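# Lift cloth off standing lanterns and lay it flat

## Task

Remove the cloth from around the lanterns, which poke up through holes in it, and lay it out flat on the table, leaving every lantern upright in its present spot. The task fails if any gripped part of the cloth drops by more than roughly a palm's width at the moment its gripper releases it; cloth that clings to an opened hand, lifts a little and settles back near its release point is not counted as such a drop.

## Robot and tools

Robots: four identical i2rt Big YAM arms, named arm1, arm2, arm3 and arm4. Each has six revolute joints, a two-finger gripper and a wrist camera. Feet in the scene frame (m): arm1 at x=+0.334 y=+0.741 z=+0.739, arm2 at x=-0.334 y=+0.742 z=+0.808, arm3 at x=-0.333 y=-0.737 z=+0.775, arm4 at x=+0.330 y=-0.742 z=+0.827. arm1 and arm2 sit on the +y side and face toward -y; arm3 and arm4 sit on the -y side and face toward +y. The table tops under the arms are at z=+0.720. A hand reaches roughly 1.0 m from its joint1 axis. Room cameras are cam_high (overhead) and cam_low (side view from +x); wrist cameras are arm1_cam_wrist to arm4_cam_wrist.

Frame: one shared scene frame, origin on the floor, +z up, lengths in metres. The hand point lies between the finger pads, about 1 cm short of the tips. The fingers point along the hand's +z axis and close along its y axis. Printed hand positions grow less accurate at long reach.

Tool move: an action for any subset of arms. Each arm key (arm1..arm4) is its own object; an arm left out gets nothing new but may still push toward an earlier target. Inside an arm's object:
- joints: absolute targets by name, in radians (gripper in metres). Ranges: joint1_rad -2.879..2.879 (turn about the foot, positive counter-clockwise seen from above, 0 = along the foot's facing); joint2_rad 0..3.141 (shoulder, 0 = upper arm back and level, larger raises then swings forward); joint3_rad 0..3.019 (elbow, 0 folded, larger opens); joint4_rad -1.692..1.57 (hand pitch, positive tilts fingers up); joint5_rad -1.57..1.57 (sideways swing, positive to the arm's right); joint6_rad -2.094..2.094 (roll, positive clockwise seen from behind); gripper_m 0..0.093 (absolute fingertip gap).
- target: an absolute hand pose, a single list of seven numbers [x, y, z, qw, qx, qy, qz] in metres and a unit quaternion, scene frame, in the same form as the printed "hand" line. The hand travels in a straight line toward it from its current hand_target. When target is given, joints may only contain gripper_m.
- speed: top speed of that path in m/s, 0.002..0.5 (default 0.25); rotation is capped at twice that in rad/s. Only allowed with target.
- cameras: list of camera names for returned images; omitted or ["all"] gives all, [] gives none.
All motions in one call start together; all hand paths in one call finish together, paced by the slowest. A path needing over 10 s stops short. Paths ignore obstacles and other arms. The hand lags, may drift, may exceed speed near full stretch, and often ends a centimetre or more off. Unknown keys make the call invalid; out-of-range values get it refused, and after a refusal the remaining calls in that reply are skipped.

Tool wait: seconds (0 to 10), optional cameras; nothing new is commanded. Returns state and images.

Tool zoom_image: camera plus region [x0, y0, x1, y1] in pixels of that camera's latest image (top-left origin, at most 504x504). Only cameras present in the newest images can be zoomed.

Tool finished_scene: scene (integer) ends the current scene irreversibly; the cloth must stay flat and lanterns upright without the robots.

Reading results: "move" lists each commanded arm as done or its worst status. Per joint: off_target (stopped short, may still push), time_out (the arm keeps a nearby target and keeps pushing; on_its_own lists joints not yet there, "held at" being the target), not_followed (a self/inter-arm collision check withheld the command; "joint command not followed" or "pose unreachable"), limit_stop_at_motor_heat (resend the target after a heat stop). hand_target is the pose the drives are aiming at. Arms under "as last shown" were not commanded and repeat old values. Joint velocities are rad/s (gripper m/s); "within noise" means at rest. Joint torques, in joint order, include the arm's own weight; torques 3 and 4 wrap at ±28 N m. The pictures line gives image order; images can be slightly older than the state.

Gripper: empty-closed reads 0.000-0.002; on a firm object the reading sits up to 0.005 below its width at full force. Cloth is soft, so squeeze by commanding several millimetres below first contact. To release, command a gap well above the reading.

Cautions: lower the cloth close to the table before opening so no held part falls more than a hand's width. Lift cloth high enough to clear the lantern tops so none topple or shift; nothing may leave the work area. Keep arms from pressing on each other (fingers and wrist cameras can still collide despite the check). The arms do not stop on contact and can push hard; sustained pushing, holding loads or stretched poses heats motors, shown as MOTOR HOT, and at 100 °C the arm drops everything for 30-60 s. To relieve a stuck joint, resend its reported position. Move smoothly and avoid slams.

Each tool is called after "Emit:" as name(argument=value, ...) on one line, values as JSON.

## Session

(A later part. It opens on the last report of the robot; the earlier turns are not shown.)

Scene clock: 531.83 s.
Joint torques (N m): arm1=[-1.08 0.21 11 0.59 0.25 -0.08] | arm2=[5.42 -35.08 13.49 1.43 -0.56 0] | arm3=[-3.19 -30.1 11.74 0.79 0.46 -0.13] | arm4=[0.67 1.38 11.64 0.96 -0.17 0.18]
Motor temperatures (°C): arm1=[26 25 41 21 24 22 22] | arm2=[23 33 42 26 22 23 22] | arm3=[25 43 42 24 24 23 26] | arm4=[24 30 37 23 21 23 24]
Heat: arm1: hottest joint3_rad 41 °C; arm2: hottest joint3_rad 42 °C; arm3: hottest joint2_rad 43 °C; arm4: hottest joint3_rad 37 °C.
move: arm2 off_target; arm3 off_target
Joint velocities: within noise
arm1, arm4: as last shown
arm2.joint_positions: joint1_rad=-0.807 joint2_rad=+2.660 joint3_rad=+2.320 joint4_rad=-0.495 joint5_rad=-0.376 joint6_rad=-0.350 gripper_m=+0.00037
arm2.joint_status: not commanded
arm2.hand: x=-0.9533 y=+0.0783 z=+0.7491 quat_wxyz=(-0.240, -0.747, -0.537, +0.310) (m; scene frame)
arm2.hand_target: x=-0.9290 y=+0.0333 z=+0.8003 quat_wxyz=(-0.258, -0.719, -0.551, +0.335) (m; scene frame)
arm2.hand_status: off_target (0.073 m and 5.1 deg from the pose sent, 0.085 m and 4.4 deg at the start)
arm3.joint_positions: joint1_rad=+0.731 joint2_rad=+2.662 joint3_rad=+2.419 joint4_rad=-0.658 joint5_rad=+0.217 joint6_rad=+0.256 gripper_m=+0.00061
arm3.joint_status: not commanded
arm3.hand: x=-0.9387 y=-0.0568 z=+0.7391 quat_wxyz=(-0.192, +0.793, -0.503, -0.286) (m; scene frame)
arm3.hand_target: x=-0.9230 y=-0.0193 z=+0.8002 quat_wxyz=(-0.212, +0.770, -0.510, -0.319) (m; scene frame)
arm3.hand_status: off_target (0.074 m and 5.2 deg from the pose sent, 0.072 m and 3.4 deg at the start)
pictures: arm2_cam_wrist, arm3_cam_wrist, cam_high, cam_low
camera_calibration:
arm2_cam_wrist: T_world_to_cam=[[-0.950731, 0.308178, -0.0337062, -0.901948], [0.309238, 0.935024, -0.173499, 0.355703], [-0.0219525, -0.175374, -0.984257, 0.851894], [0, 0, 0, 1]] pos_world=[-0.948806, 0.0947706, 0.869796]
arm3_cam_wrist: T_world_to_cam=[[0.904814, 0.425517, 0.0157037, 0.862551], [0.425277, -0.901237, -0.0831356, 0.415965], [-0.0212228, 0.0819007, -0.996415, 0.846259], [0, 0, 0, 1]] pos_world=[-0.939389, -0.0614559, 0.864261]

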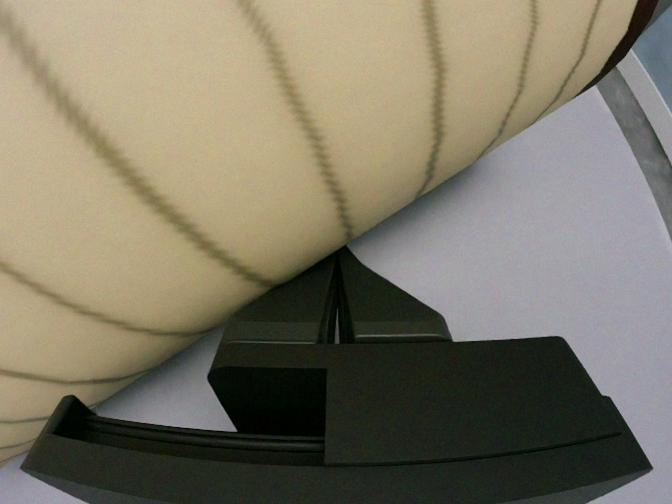

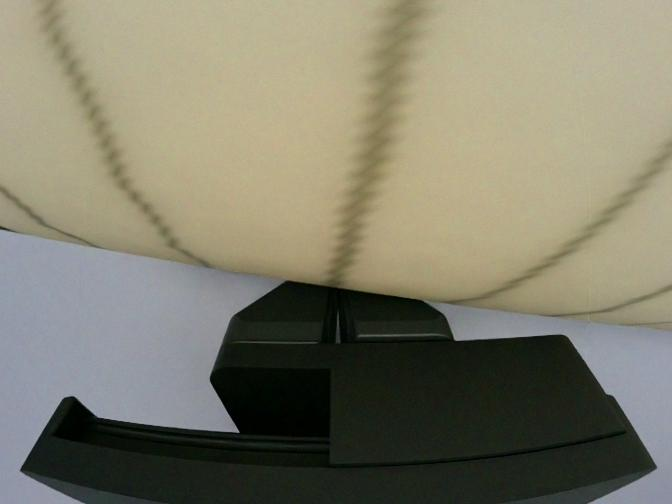

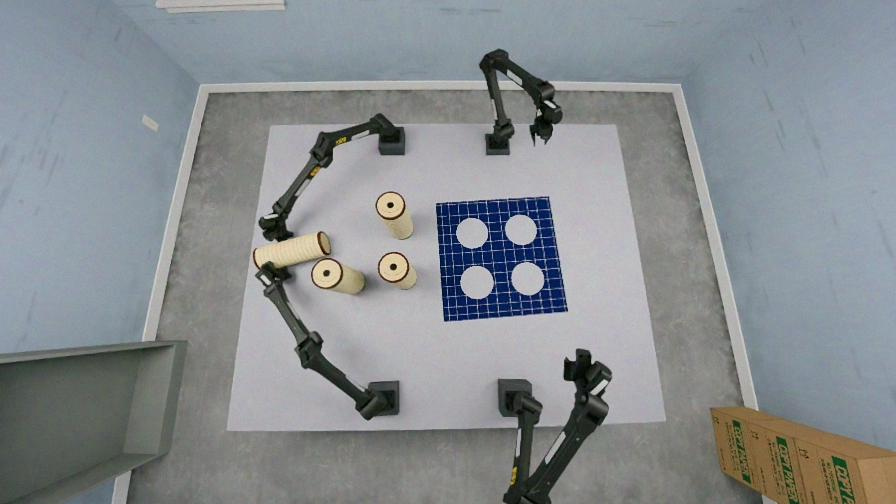

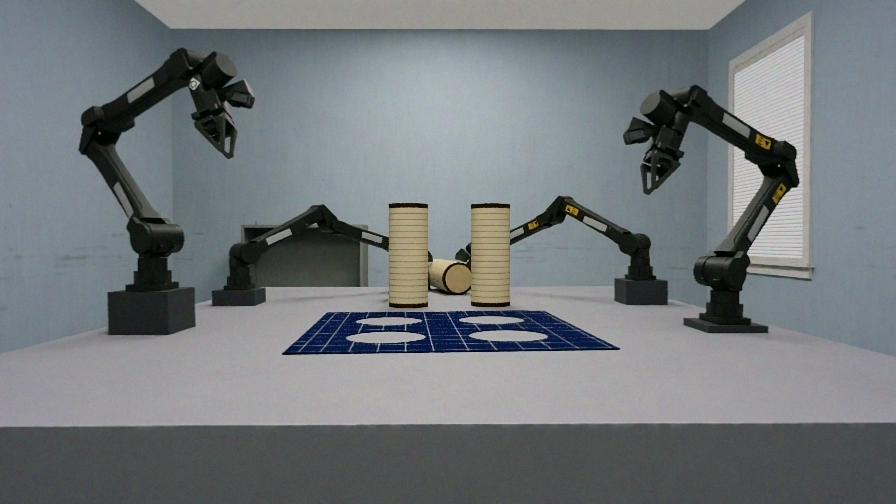

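Emit:
move(arm2={"target": [-0.920, 0.005, 0.840, 0.2573, 0.7189, 0.5516, -0.3353], "speed": 0.05}, arm3={"target": [-0.925, 0.010, 0.840, 0.2112, -0.7704, 0.5099, 0.3191], "speed": 0.05}, cameras=["cam_high", "cam_low", "arm2_cam_wrist", "arm3_cam_wrist"])

Emit:
zoom_image(camera="cam_high", region=[230, 200, 350, 300])

Emit:
zoom_image(camera="cam_low", region=[370, 190, 540, 320])

Scene clock: 542.77 s.
Joint torques (N m): arm1=[-0.97 0.44 10.99 0.5 0.26 -0.04] | arm2=[7.24 -34.67 16.27 1.85 -0.43 0.02] | arm3=[-5.71 -27.11 13.48 1.29 0.97 -0.09] | arm4=[0.67 1.38 11.64 0.96 -0.17 0.18]
Motor temperatures (°C): arm1=[26 25 41 21 24 22 22] | arm2=[23 36 43 26 22 23 22] | arm3=[25 44 42 24 24 23 27] | arm4=[24 30 37 22 21 23 24]
Heat: arm1: hottest joint3_rad 41 °C; arm2: hottest joint3_rad 43 °C; arm3: hottest joint2_rad 44 °C; arm4: hottest joint3_rad 37 °C.
move: arm2 off_target; arm3 off_target
Joint velocities: within noise
arm1, arm4: as last shown
arm2.joint_positions: joint1_rad=-0.799 joint2_rad=+2.622 joint3_rad=+2.320 joint4_rad=-0.564 joint5_rad=-0.360 joint6_rad=-0.330 gripper_m=+0.00037
arm2.joint_status: not commanded
arm2.hand: x=-0.9461 y=+0.0785 z=+0.7713 quat_wxyz=(-0.235, -0.759, -0.531, +0.294) (m; scene frame)
arm2.hand_target: x=-0.9136 y=+0.0161 z=+0.8391 quat_wxyz=(-0.259, -0.719, -0.551, +0.335) (m; scene frame)
arm2.hand_status: off_target (0.104 m and 7.4 deg from the pose sent, 0.121 m and 5.1 deg at the start; pose on its path clipped on 37 of 57 steps)
arm3.joint_positions: joint1_rad=+0.741 joint2_rad=+2.705 joint3_rad=+2.665 joint4_rad=-0.849 joint5_rad=+0.187 joint6_rad=+0.234 gripper_m=+0.00060
arm3.joint_status: not commanded
arm3.hand: x=-0.9627 y=-0.0541 z=+0.8013 quat_wxyz=(-0.181, +0.803, -0.486, -0.295) (m; scene frame)
arm3.hand_target: x=-0.9192 y=+0.0025 z=+0.8407 quat_wxyz=(-0.213, +0.770, -0.509, -0.320) (m; scene frame)
arm3.hand_status: off_target (0.084 m and 6.4 deg from the pose sent, 0.122 m and 5.2 deg at the start)
pictures: arm2_cam_wrist, arm3_cam_wrist, cam_high, cam_low
camera_calibration:
arm2_cam_wrist: T_world_to_cam=[[-0.944463, 0.324483, -0.0519629, -0.875714], [0.328604, 0.934004, -0.140198, 0.349878], [0.00304175, -0.149487, -0.988759, 0.899019], [0, 0, 0, 1]] pos_world=[-0.944785, 0.0917584, 0.892461]
arm3_cam_wrist: T_world_to_cam=[[0.884475, 0.466573, 0.00378762, 0.874303], [0.465098, -0.880974, -0.0869983, 0.476342], [-0.0372542, 0.0787094, -0.996201, 0.891657], [0, 0, 0, 1]] pos_world=[-0.961627, -0.0584631, 0.926399]

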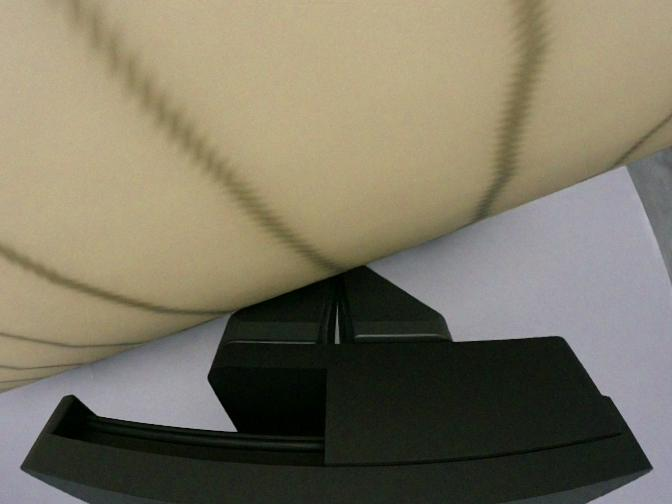

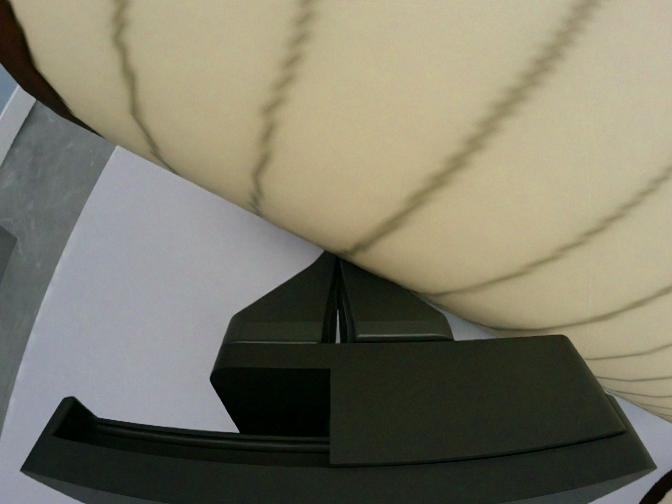

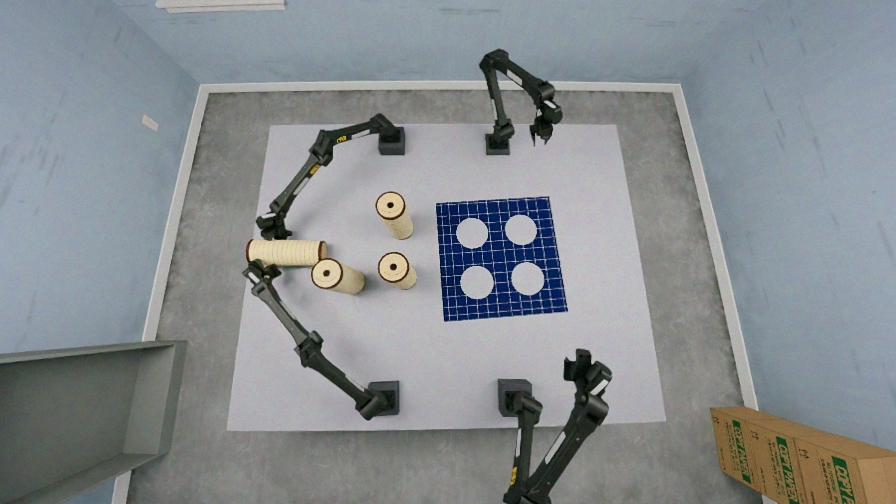

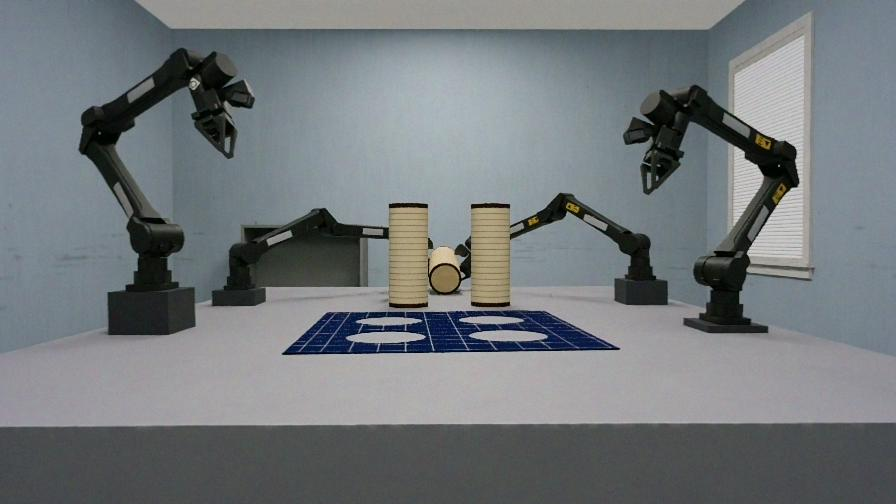

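Scaled by 4.200.

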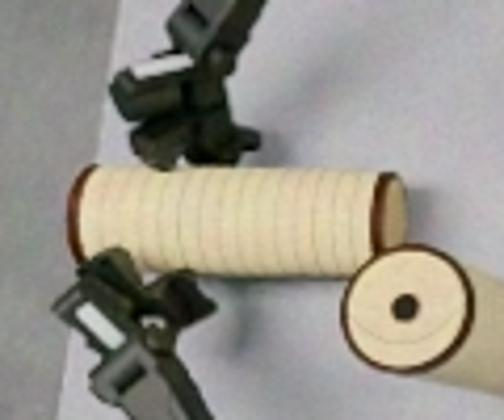

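Scaled by 2.965.

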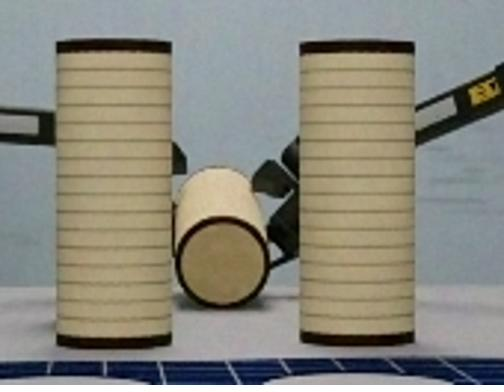

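Emit:
move(arm2={"target": [-0.895, 0.012, 0.895, 0.2573, 0.7189, 0.5516, -0.3353], "speed": 0.05}, arm3={"target": [-0.900, 0.000, 0.875, 0.2112, -0.7704, 0.5099, 0.3191], "speed": 0.05}, cameras=["cam_high", "cam_low", "arm2_cam_wrist", "arm3_cam_wrist"])

Emit:
zoom_image(camera="cam_high", region=[230, 200, 350, 300])

Emit:
zoom_image(camera="cam_low", region=[370, 170, 540, 310])

Scene clock: 559.00 s.
Joint torques (N m): arm1=[-1.03 0.26 11.08 0.68 0.27 -0.1] | arm2=[8.47 -36.01 11.4 2.21 -0.74 0.03] | arm3=[-6.42 -29.68 8.09 2.5 0.61 -0.04] | arm4=[0.67 1.38 11.64 0.96 -0.17 0.18]
Motor temperatures (°C): arm1=[26 25 41 21 24 22 22] | arm2=[23 40 46 26 22 23 22] | arm3=[25 44 43 24 24 23 27] | arm4=[24 30 37 22 21 23 24]
Heat: arm1: hottest joint3_rad 41 °C; arm2: hottest joint3_rad 46 °C; arm3: hottest joint2_rad 44 °C; arm4: hottest joint3_rad 37 °C.
move: arm2 off_target; arm3 off_target
Joint velocities: within noise
arm1, arm4: as last shown
arm2.joint_positions: joint1_rad=-0.794 joint2_rad=+2.530 joint3_rad=+2.320 joint4_rad=-0.612 joint5_rad=-0.338 joint6_rad=-0.318 gripper_m=+0.00037
arm2.joint_status: not commanded
arm2.hand: x=-0.9487 y=+0.0751 z=+0.8439 quat_wxyz=(-0.231, -0.756, -0.525, +0.316) (m; scene frame)
arm2.hand_target: x=-0.8929 y=+0.0167 z=+0.8941 quat_wxyz=(-0.259, -0.719, -0.551, +0.334) (m; scene frame)
arm2.hand_status: off_target (0.097 m and 6.4 deg from the pose sent, 0.150 m and 7.4 deg at the start; pose on its path clipped on 27 of 52 steps)
arm3.joint_positions: joint1_rad=+0.736 joint2_rad=+2.587 joint3_rad=+2.530 joint4_rad=-0.826 joint5_rad=+0.188 joint6_rad=+0.222 gripper_m=+0.00060
arm3.joint_status: not commanded
arm3.hand: x=-0.9498 y=-0.0605 z=+0.8384 quat_wxyz=(-0.185, +0.803, -0.483, -0.296) (m; scene frame)
arm3.hand_target: x=-0.8971 y=-0.0050 z=+0.8752 quat_wxyz=(-0.212, +0.771, -0.510, -0.318) (m; scene frame)
arm3.hand_status: off_target (0.086 m and 6.3 deg from the pose sent, 0.111 m and 6.4 deg at the start)
pictures: arm2_cam_wrist, arm3_cam_wrist, cam_high, cam_low
camera_calibration:
arm2_cam_wrist: T_world_to_cam=[[-0.939666, 0.341171, -0.0250986, -0.892703], [0.340253, 0.924494, -0.171866, 0.402585], [-0.0354322, -0.170037, -0.984801, 0.932069], [0, 0, 0, 1]] pos_world=[-0.942799, 0.0908626, 0.964687]
arm3_cam_wrist: T_world_to_cam=[[0.882811, 0.469607, 0.0106538, 0.858669], [0.468487, -0.878607, -0.092573, 0.475969], [-0.0341124, 0.0867157, -0.995649, 0.932669], [0, 0, 0, 1]] pos_world=[-0.949213, -0.0659247, 0.963524]

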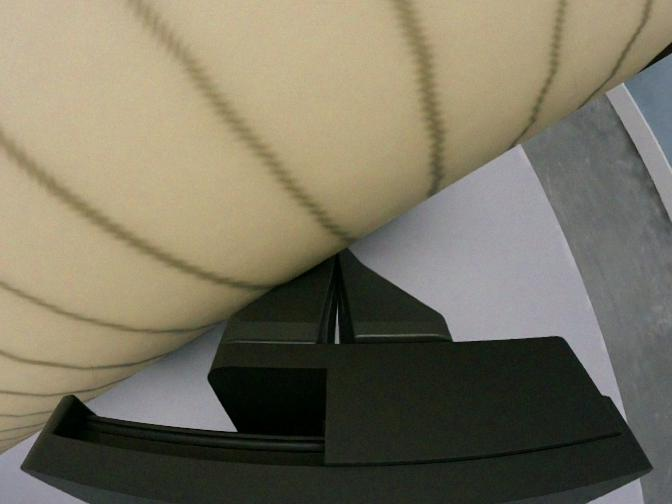

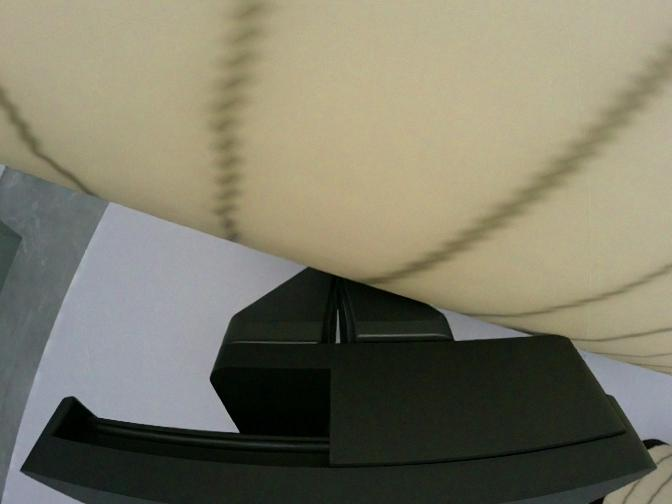

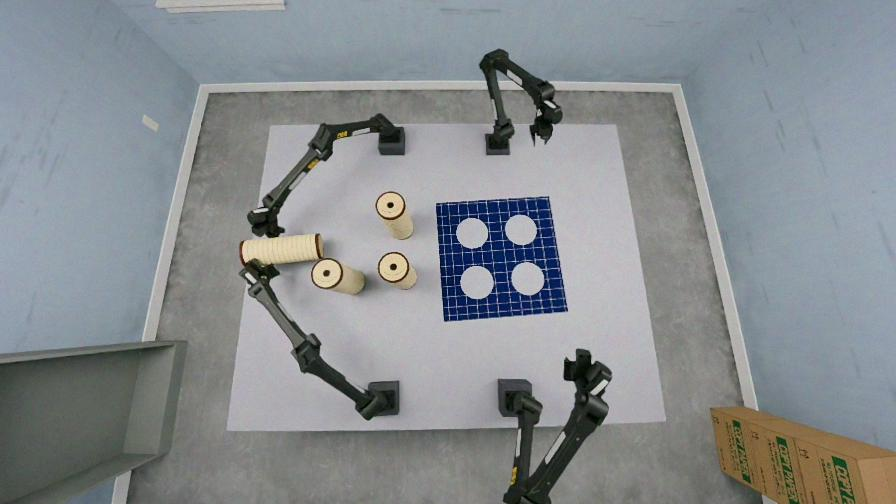

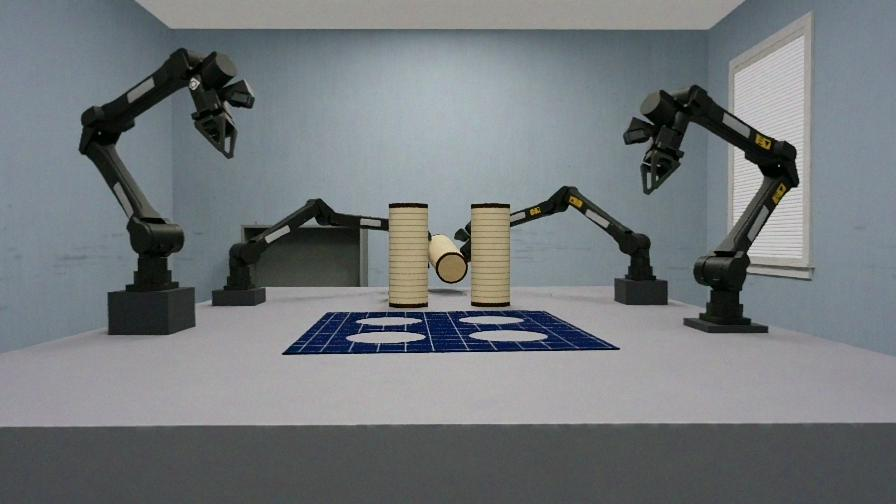

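Scaled by 4.200.

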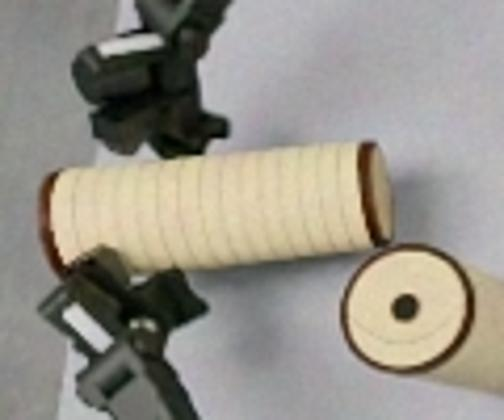

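Scaled by 2.965.

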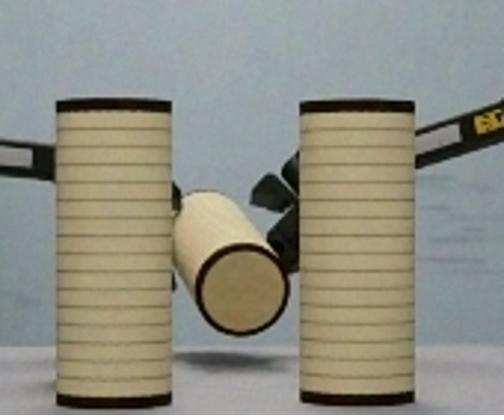

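Emit:
move(arm2={"target": [-0.8835, 0.0166, 0.9234, 0.1730, 0.6614, 0.5835, -0.4379], "speed": 0.06}, arm3={"target": [-0.8899, -0.0050, 0.9011, 0.1335, -0.7147, 0.5355, 0.4295], "speed": 0.06}, cameras=["cam_high", "cam_low", "arm2_cam_wrist", "arm3_cam_wrist"])

Emit:
zoom_image(camera="cam_high", region=[230, 200, 350, 300])

Emit:
zoom_image(camera="cam_low", region=[370, 170, 540, 310])

Scene clock: 610.27 s.
Joint torques (N m): arm1=[-0.62 0.56 11 0.75 0.25 -0.09] | arm2=[8.12 -34.43 10.99 3.73 -0.74 -0.11] | arm3=[-5.66 -28.1 8.29 2.61 0.56 0.22] | arm4=[0.67 1.38 11.64 0.95 -0.17 0.18]
Motor temperatures (°C): arm1=[26 25 41 21 24 22 22] | arm2=[23 38 42 26 23 23 22] | arm3=[25 48 41 24 24 23 27] | arm4=[24 30 37 22 21 23 24]
Heat: arm1: hottest joint3_rad 41 °C; arm2: hottest joint3_rad 42 °C; arm3: hottest joint2_rad 48 °C; arm4: hottest joint3_rad 37 °C.
move: arm2 off_target; arm3 off_target
Joint velocities: within noise
arm1.joint_positions: joint1_rad=+0.495 joint2_rad=+0.796 joint3_rad=+1.090 joint4_rad=-1.395 joint5_rad=-0.002 joint6_rad=+0.511 gripper_m=+0.04989
arm1.joint_status: not commanded
arm1.hand: x=+0.4736 y=+0.4994 z=+1.0818 quat_wxyz=(-0.227, -0.686, -0.687, +0.069) (m; scene frame)
arm1.hand_target: x=+0.4750 y=+0.4992 z=+1.0849 quat_wxyz=(-0.227, -0.681, -0.693, +0.070) (m; scene frame)
arm1.hand_status: not commanded
arm2.joint_positions: joint1_rad=-0.753 joint2_rad=+2.381 joint3_rad=+2.057 joint4_rad=-0.380 joint5_rad=-0.164 joint6_rad=-0.455 gripper_m=+0.00037
arm2.joint_status: not commanded
arm2.hand: x=-0.9314 y=+0.0804 z=+0.8677 quat_wxyz=(-0.145, -0.711, -0.561, +0.398) (m; scene frame)
arm2.hand_target: x=-0.8804 y=+0.0223 z=+0.9233 quat_wxyz=(-0.175, -0.662, -0.583, +0.437) (m; scene frame)
arm2.hand_status: off_target (0.097 m and 8.4 deg from the pose sent, 0.118 m and 20.0 deg at the start)
arm3.joint_positions: joint1_rad=+0.689 joint2_rad=+2.412 joint3_rad=+2.192 joint4_rad=-0.492 joint5_rad=+0.005 joint6_rad=+0.344 gripper_m=+0.00060
arm3.joint_status: not commanded
arm3.hand: x=-0.9363 y=-0.0580 z=+0.8647 quat_wxyz=(-0.110, +0.754, -0.508, -0.402) (m; scene frame)
arm3.hand_target: x=-0.8880 y=-0.0089 z=+0.9009 quat_wxyz=(-0.134, +0.715, -0.535, -0.429) (m; scene frame)
arm3.hand_status: off_target (0.079 m and 6.9 deg from the pose sent, 0.103 m and 20.3 deg at the start)
arm4.joint_positions: joint1_rad=-0.503 joint2_rad=+0.793 joint3_rad=+1.092 joint4_rad=-1.392 joint5_rad=+0.002 joint6_rad=-0.513 gripper_m=+0.04989
arm4.joint_status: not commanded
arm4.hand: x=+0.4766 y=-0.5023 z=+1.1708 quat_wxyz=(-0.230, +0.677, -0.696, -0.064) (m; scene frame)
arm4.hand_target: x=+0.4757 y=-0.5014 z=+1.1718 quat_wxyz=(-0.226, +0.675, -0.699, -0.066) (m; scene frame)
arm4.hand_status: not commanded
pictures: arm2_cam_wrist, arm3_cam_wrist, cam_high, cam_low
camera_calibration:
arm2_cam_wrist: T_world_to_cam=[[-0.915343, 0.328382, 0.233051, -1.07796], [0.282248, 0.936005, -0.210311, 0.374247], [-0.2872, -0.126728, -0.94945, 0.688342], [0, 0, 0, 1]] pos_world=[-0.894639, 0.0909172, 0.983474]
arm3_cam_wrist: T_world_to_cam=[[0.851623, 0.464589, -0.242683, 1.0349], [0.422221, -0.882401, -0.207598, 0.530183], [-0.310592, 0.0743293, -0.947633, 0.657987], [0, 0, 0, 1]] pos_world=[-0.900829, -0.061875, 0.984747]

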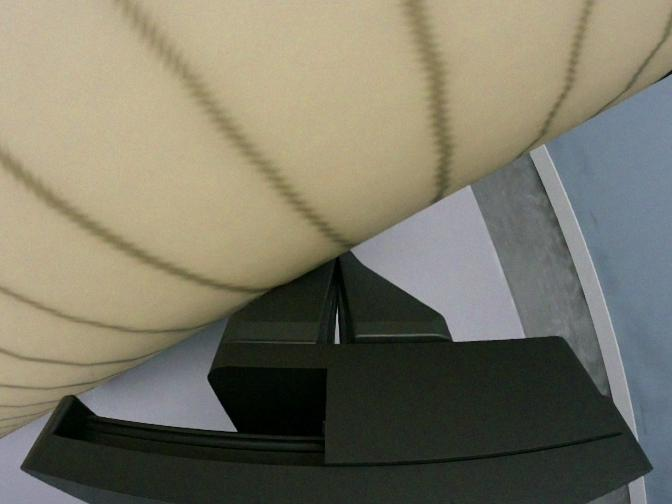

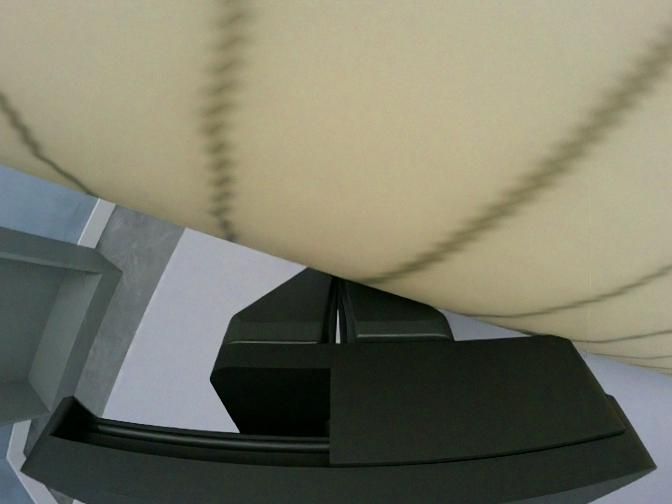

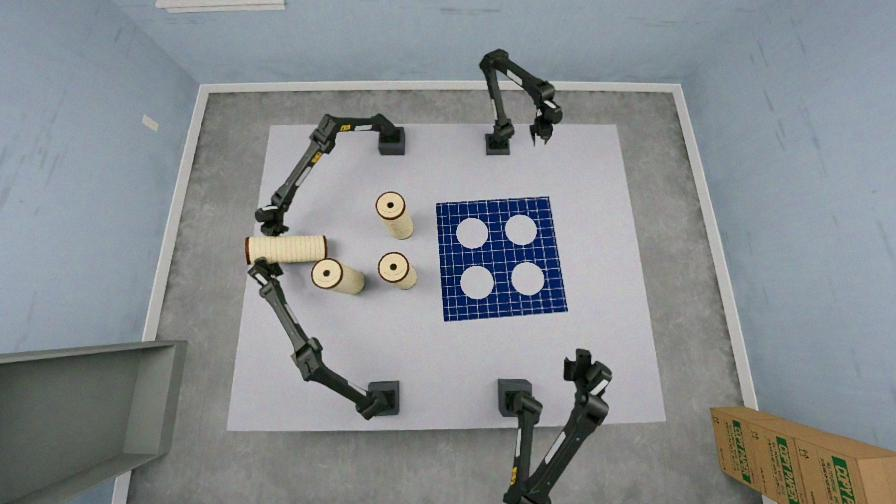

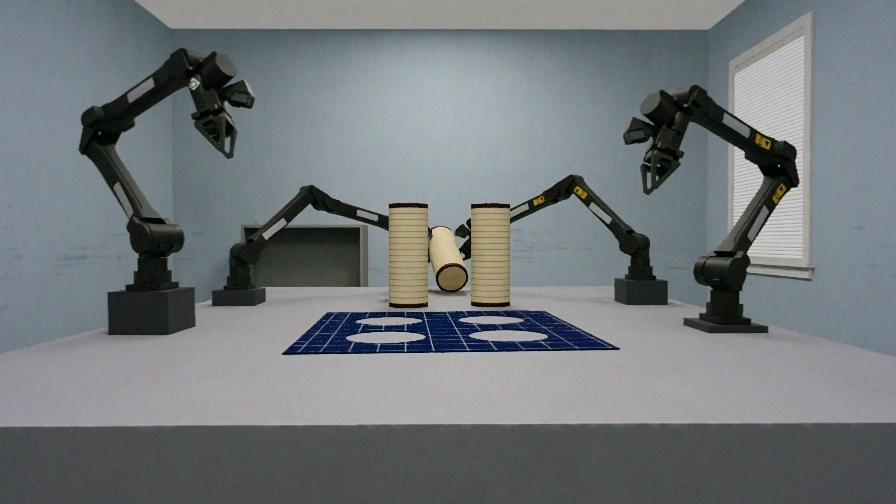

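Scaled by 4.200.

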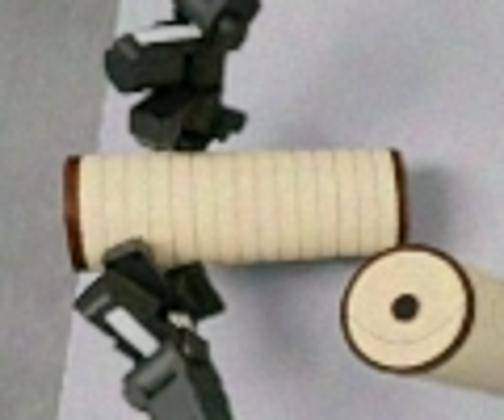

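Scaled by 2.965.

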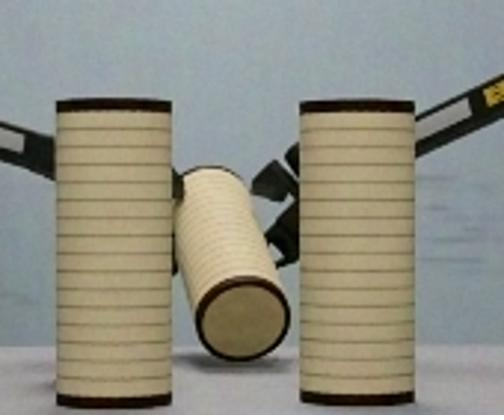

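Emit:
move(cameras=["cam_high", "cam_low", "arm2_cam_wrist", "arm3_cam_wrist"])

Scene clock: 633.80 s.
Joint torques (N m): arm1=[-0.26 0.09 10.93 0.54 0.24 -0.06] | arm2=[8.18 -34.43 10.95 3.71 -0.74 -0.12] | arm3=[-5.71 -28.16 8.25 2.58 0.54 0.21] | arm4=[0.67 1.44 11.63 0.95 -0.17 0.18]
Motor temperatures (°C): arm1=[26 25 41 21 24 22 22] | arm2=[23 37 41 26 23 23 22] | arm3=[25 50 41 24 24 23 27] | arm4=[24 30 37 22 21 23 24]
Heat: arm1: hottest joint3_rad 41 °C; arm2: hottest joint3_rad 41 °C; arm3: hottest joint2_rad 50 °C; arm4: hottest joint3_rad 37 °C.
Joint velocities: within noise
arm1.joint_positions: joint1_rad=+0.495 joint2_rad=+0.796 joint3_rad=+1.090 joint4_rad=-1.395 joint5_rad=-0.002 joint6_rad=+0.511 gripper_m=+0.04989
arm1.joint_status: not commanded
arm1.hand: x=+0.4736 y=+0.4994 z=+1.0818 quat_wxyz=(-0.227, -0.686, -0.687, +0.069) (m; scene frame)
arm1.hand_target: x=+0.4750 y=+0.4992 z=+1.0849 quat_wxyz=(-0.227, -0.681, -0.693, +0.070) (m; scene frame)
arm1.hand_status: not commanded
arm2.joint_positions: joint1_rad=-0.753 joint2_rad=+2.381 joint3_rad=+2.057 joint4_rad=-0.380 joint5_rad=-0.164 joint6_rad=-0.456 gripper_m=+0.00037
arm2.joint_status: not commanded
arm2.hand: x=-0.9314 y=+0.0804 z=+0.8677 quat_wxyz=(-0.145, -0.711, -0.561, +0.398) (m; scene frame)
arm2.hand_target: x=-0.8804 y=+0.0223 z=+0.9233 quat_wxyz=(-0.175, -0.662, -0.583, +0.437) (m; scene frame)
arm2.hand_status: off_target (0.097 m and 8.4 deg from the pose sent, 0.118 m and 20.0 deg at the start)
arm3.joint_positions: joint1_rad=+0.689 joint2_rad=+2.412 joint3_rad=+2.192 joint4_rad=-0.492 joint5_rad=+0.004 joint6_rad=+0.344 gripper_m=+0.00060
arm3.joint_status: not commanded
arm3.hand: x=-0.9364 y=-0.0581 z=+0.8647 quat_wxyz=(-0.110, +0.754, -0.508, -0.403) (m; scene frame)
arm3.hand_target: x=-0.8881 y=-0.0090 z=+0.9009 quat_wxyz=(-0.134, +0.715, -0.535, -0.429) (m; scene frame)
arm3.hand_status: off_target (0.079 m and 6.9 deg from the pose sent, 0.103 m and 20.3 deg at the start)
arm4.joint_positions: joint1_rad=-0.503 joint2_rad=+0.793 joint3_rad=+1.092 joint4_rad=-1.392 joint5_rad=+0.002 joint6_rad=-0.513 gripper_m=+0.04989
arm4.joint_status: not commanded
arm4.hand: x=+0.4766 y=-0.5023 z=+1.1708 quat_wxyz=(-0.230, +0.677, -0.696, -0.064) (m; scene frame)
arm4.hand_target: x=+0.4757 y=-0.5014 z=+1.1718 quat_wxyz=(-0.226, +0.675, -0.699, -0.066) (m; scene frame)
arm4.hand_status: not commanded
pictures: arm2_cam_wrist, arm3_cam_wrist, cam_high, cam_low
camera_calibration:
arm2_cam_wrist: T_world_to_cam=[[-0.915387, 0.327862, 0.233608, -1.07844], [0.281685, 0.936208, -0.210163, 0.373578], [-0.28761, -0.126577, -0.949346, 0.687857], [0, 0, 0, 1]] pos_world=[-0.894587, 0.0908996, 0.983459]
arm3_cam_wrist: T_world_to_cam=[[0.851568, 0.46428, -0.243467, 1.03556], [0.421909, -0.882602, -0.20738, 0.529672], [-0.311166, 0.0738773, -0.94748, 0.657278], [0, 0, 0, 1]] pos_world=[-0.900805, -0.0618603, 0.984726]

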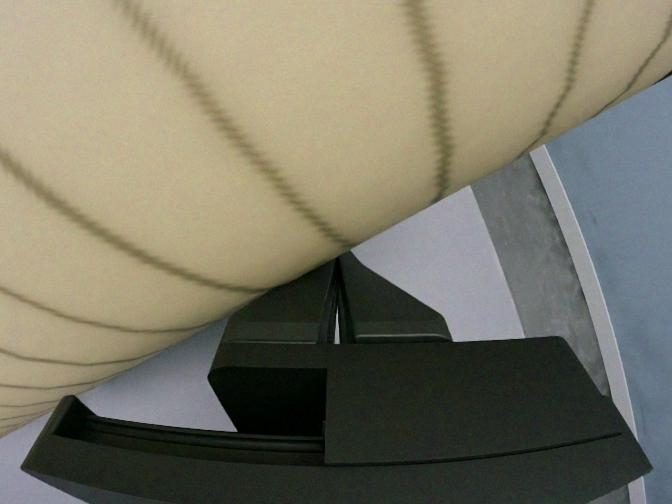

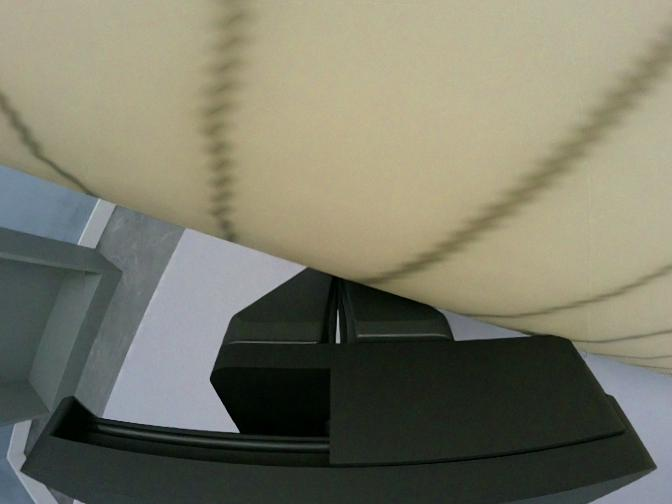

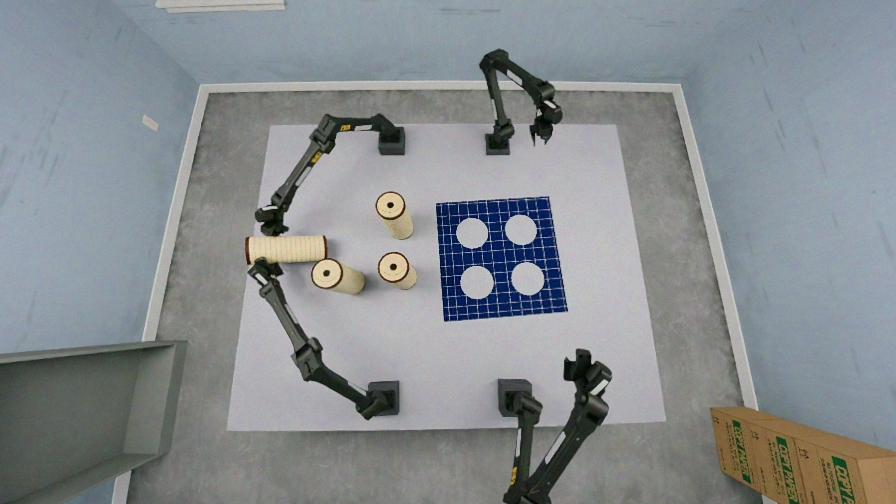

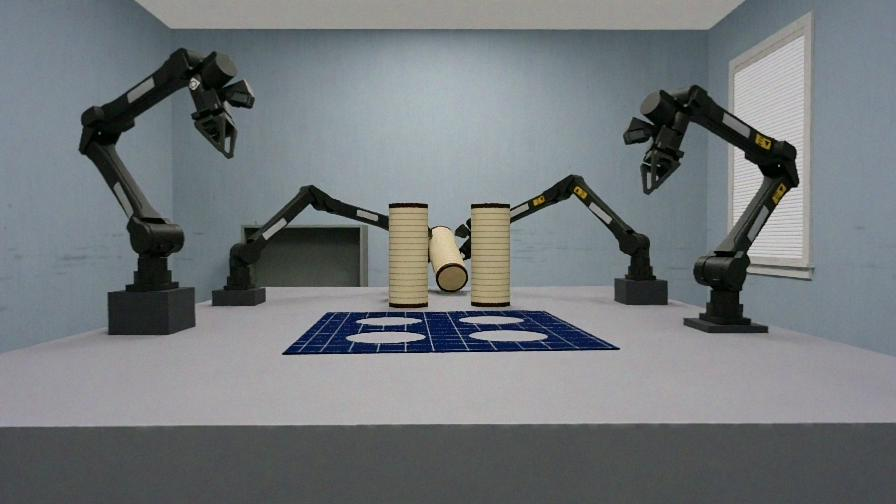

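Emit:
zoom_image(camera="cam_high", region=[220, 180, 440, 320])

Emit:
zoom_image(camera="cam_low", region=[370, 180, 530, 320])

Scaled by 2.291.

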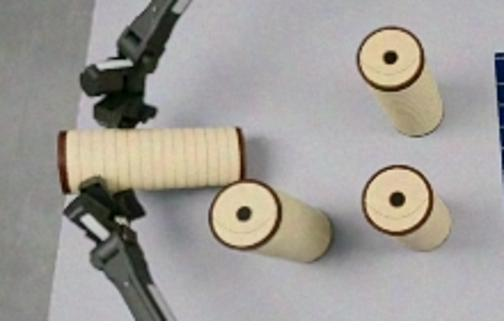

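Scaled by 3.150.

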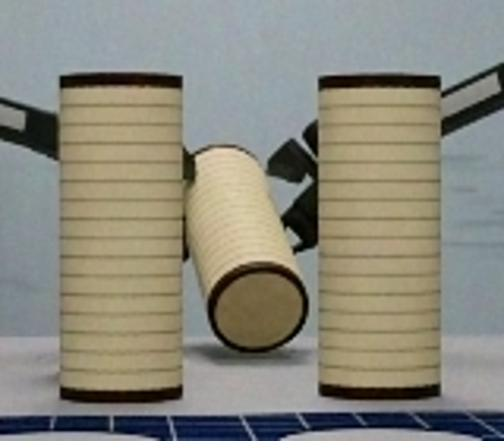

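Emit:
move(arm2={"target": [-0.870, 0.0166, 0.977, 0.0953, 0.5987, 0.6012, -0.5204], "speed": 0.06}, arm3={"target": [-0.879, -0.005, 0.9525, 0.0625, -0.6527, 0.5484, 0.5191], "speed": 0.06}, cameras=["cam_high", "cam_low", "arm2_cam_wrist", "arm3_cam_wrist"])

Emit:
zoom_image(camera="cam_high", region=[220, 180, 440, 320])

Emit:
zoom_image(camera="cam_low", region=[370, 180, 530, 320])

Scene clock: 645.13 s.
Joint torques (N m): arm1=[-1.03 0.44 10.89 0.61 0.27 -0.1] | arm2=[8.82 -32.62 11.1 3.78 -0.81 -0.12] | arm3=[-5.83 -26.75 8.42 2.69 0.57 0.21] | arm4=[0.67 1.38 11.64 0.95 -0.17 0.18]
Motor temperatures (°C): arm1=[26 25 41 21 24 22 22] | arm2=[23 38 41 26 23 23 22] | arm3=[25 51 41 24 24 23 27] | arm4=[24 30 37 22 21 23 24]
Heat: arm1: hottest joint3_rad 41 °C; arm2: hottest joint3_rad 41 °C; arm3: hottest joint2_rad 51 °C; arm4: hottest joint3_rad 37 °C.
move: arm2 off_target; arm3 off_target
Joint velocities: within noise
arm1, arm4: as last shown
arm2.joint_positions: joint1_rad=-0.726 joint2_rad=+2.268 joint3_rad=+1.925 joint4_rad=-0.209 joint5_rad=-0.026 joint6_rad=-0.617 gripper_m=+0.00036
arm2.joint_status: not commanded
arm2.hand: x=-0.9278 y=+0.0838 z=+0.9247 quat_wxyz=(-0.063, -0.650, -0.584, +0.482) (m; scene frame)
arm2.hand_target: x=-0.8689 y=+0.0246 z=+0.9751 quat_wxyz=(-0.097, -0.600, -0.601, +0.520) (m; scene frame)
arm2.hand_status: off_target (0.103 m and 8.5 deg from the pose sent, 0.141 m and 20.4 deg at the start; pose on its path clipped on 40 of 82 steps)
arm3.joint_positions: joint1_rad=+0.653 joint2_rad=+2.303 joint3_rad=+2.047 joint4_rad=-0.284 joint5_rad=-0.139 joint6_rad=+0.504 gripper_m=+0.00060
arm3.joint_status: not commanded
arm3.hand: x=-0.9284 y=-0.0560 z=+0.9204 quat_wxyz=(-0.038, +0.692, -0.525, -0.494) (m; scene frame)
arm3.hand_target: x=-0.8776 y=-0.0089 z=+0.9522 quat_wxyz=(-0.063, +0.653, -0.548, -0.519) (m; scene frame)
arm3.hand_status: off_target (0.078 m and 6.6 deg from the pose sent, 0.117 m and 19.1 deg at the start)
pictures: arm2_cam_wrist, arm3_cam_wrist, cam_high, cam_low
camera_calibration:
arm2_cam_wrist: T_world_to_cam=[[-0.823494, 0.310813, 0.474609, -1.22573], [0.209043, 0.943949, -0.255464, 0.355271], [-0.527408, -0.111159, -0.842309, 0.420678], [0, 0, 0, 1]] pos_world=[-0.861782, 0.0923781, 1.02684]
arm3_cam_wrist: T_world_to_cam=[[0.76191, 0.449286, -0.466514, 1.16253], [0.344902, -0.891108, -0.294906, 0.548285], [-0.548211, 0.0637899, -0.833904, 0.387143], [0, 0, 0, 1]] pos_world=[-0.862609, -0.0584209, 1.02687]

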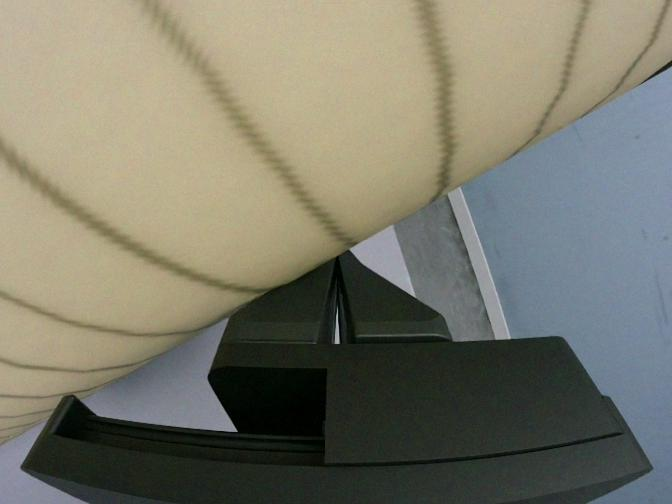

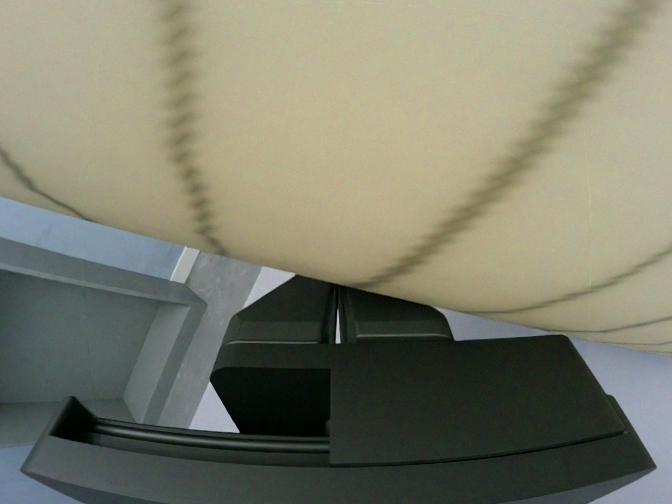

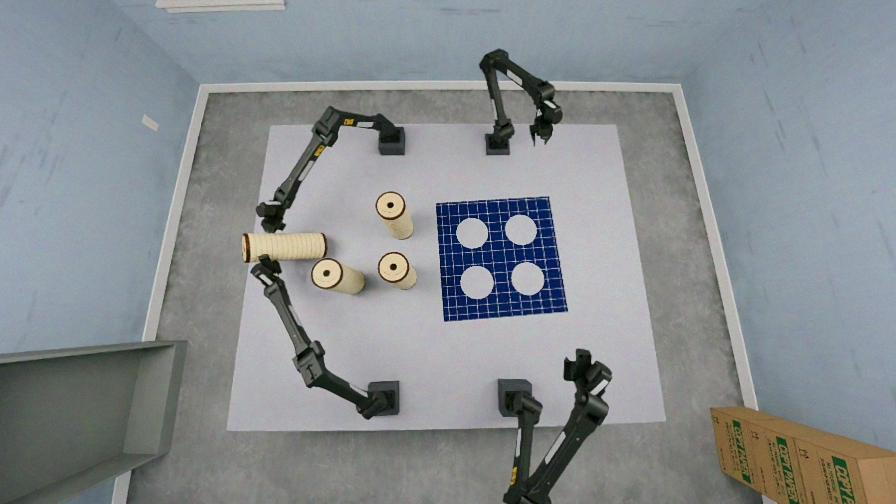

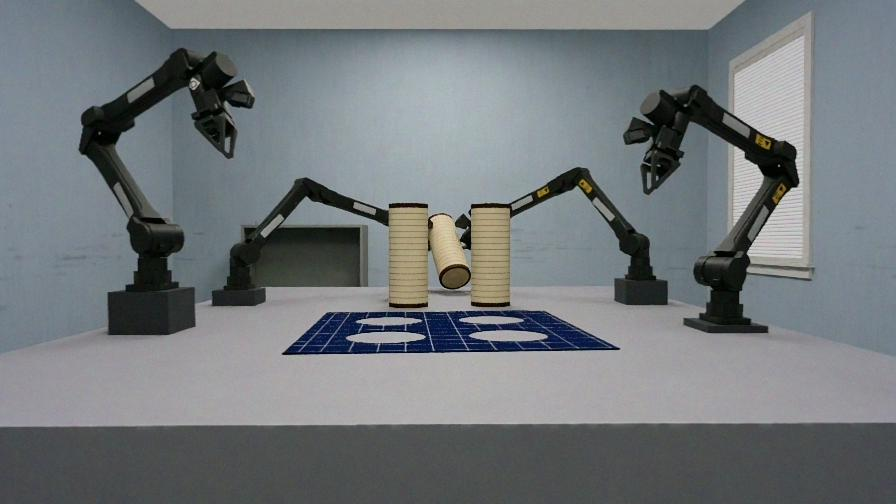

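Scaled by 2.291.

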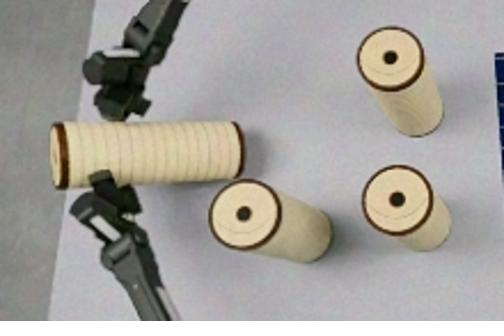

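Scaled by 3.150.

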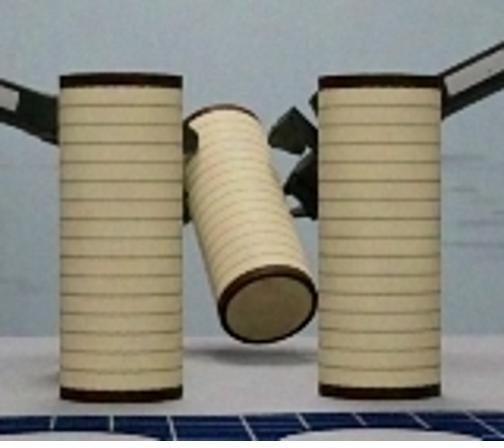

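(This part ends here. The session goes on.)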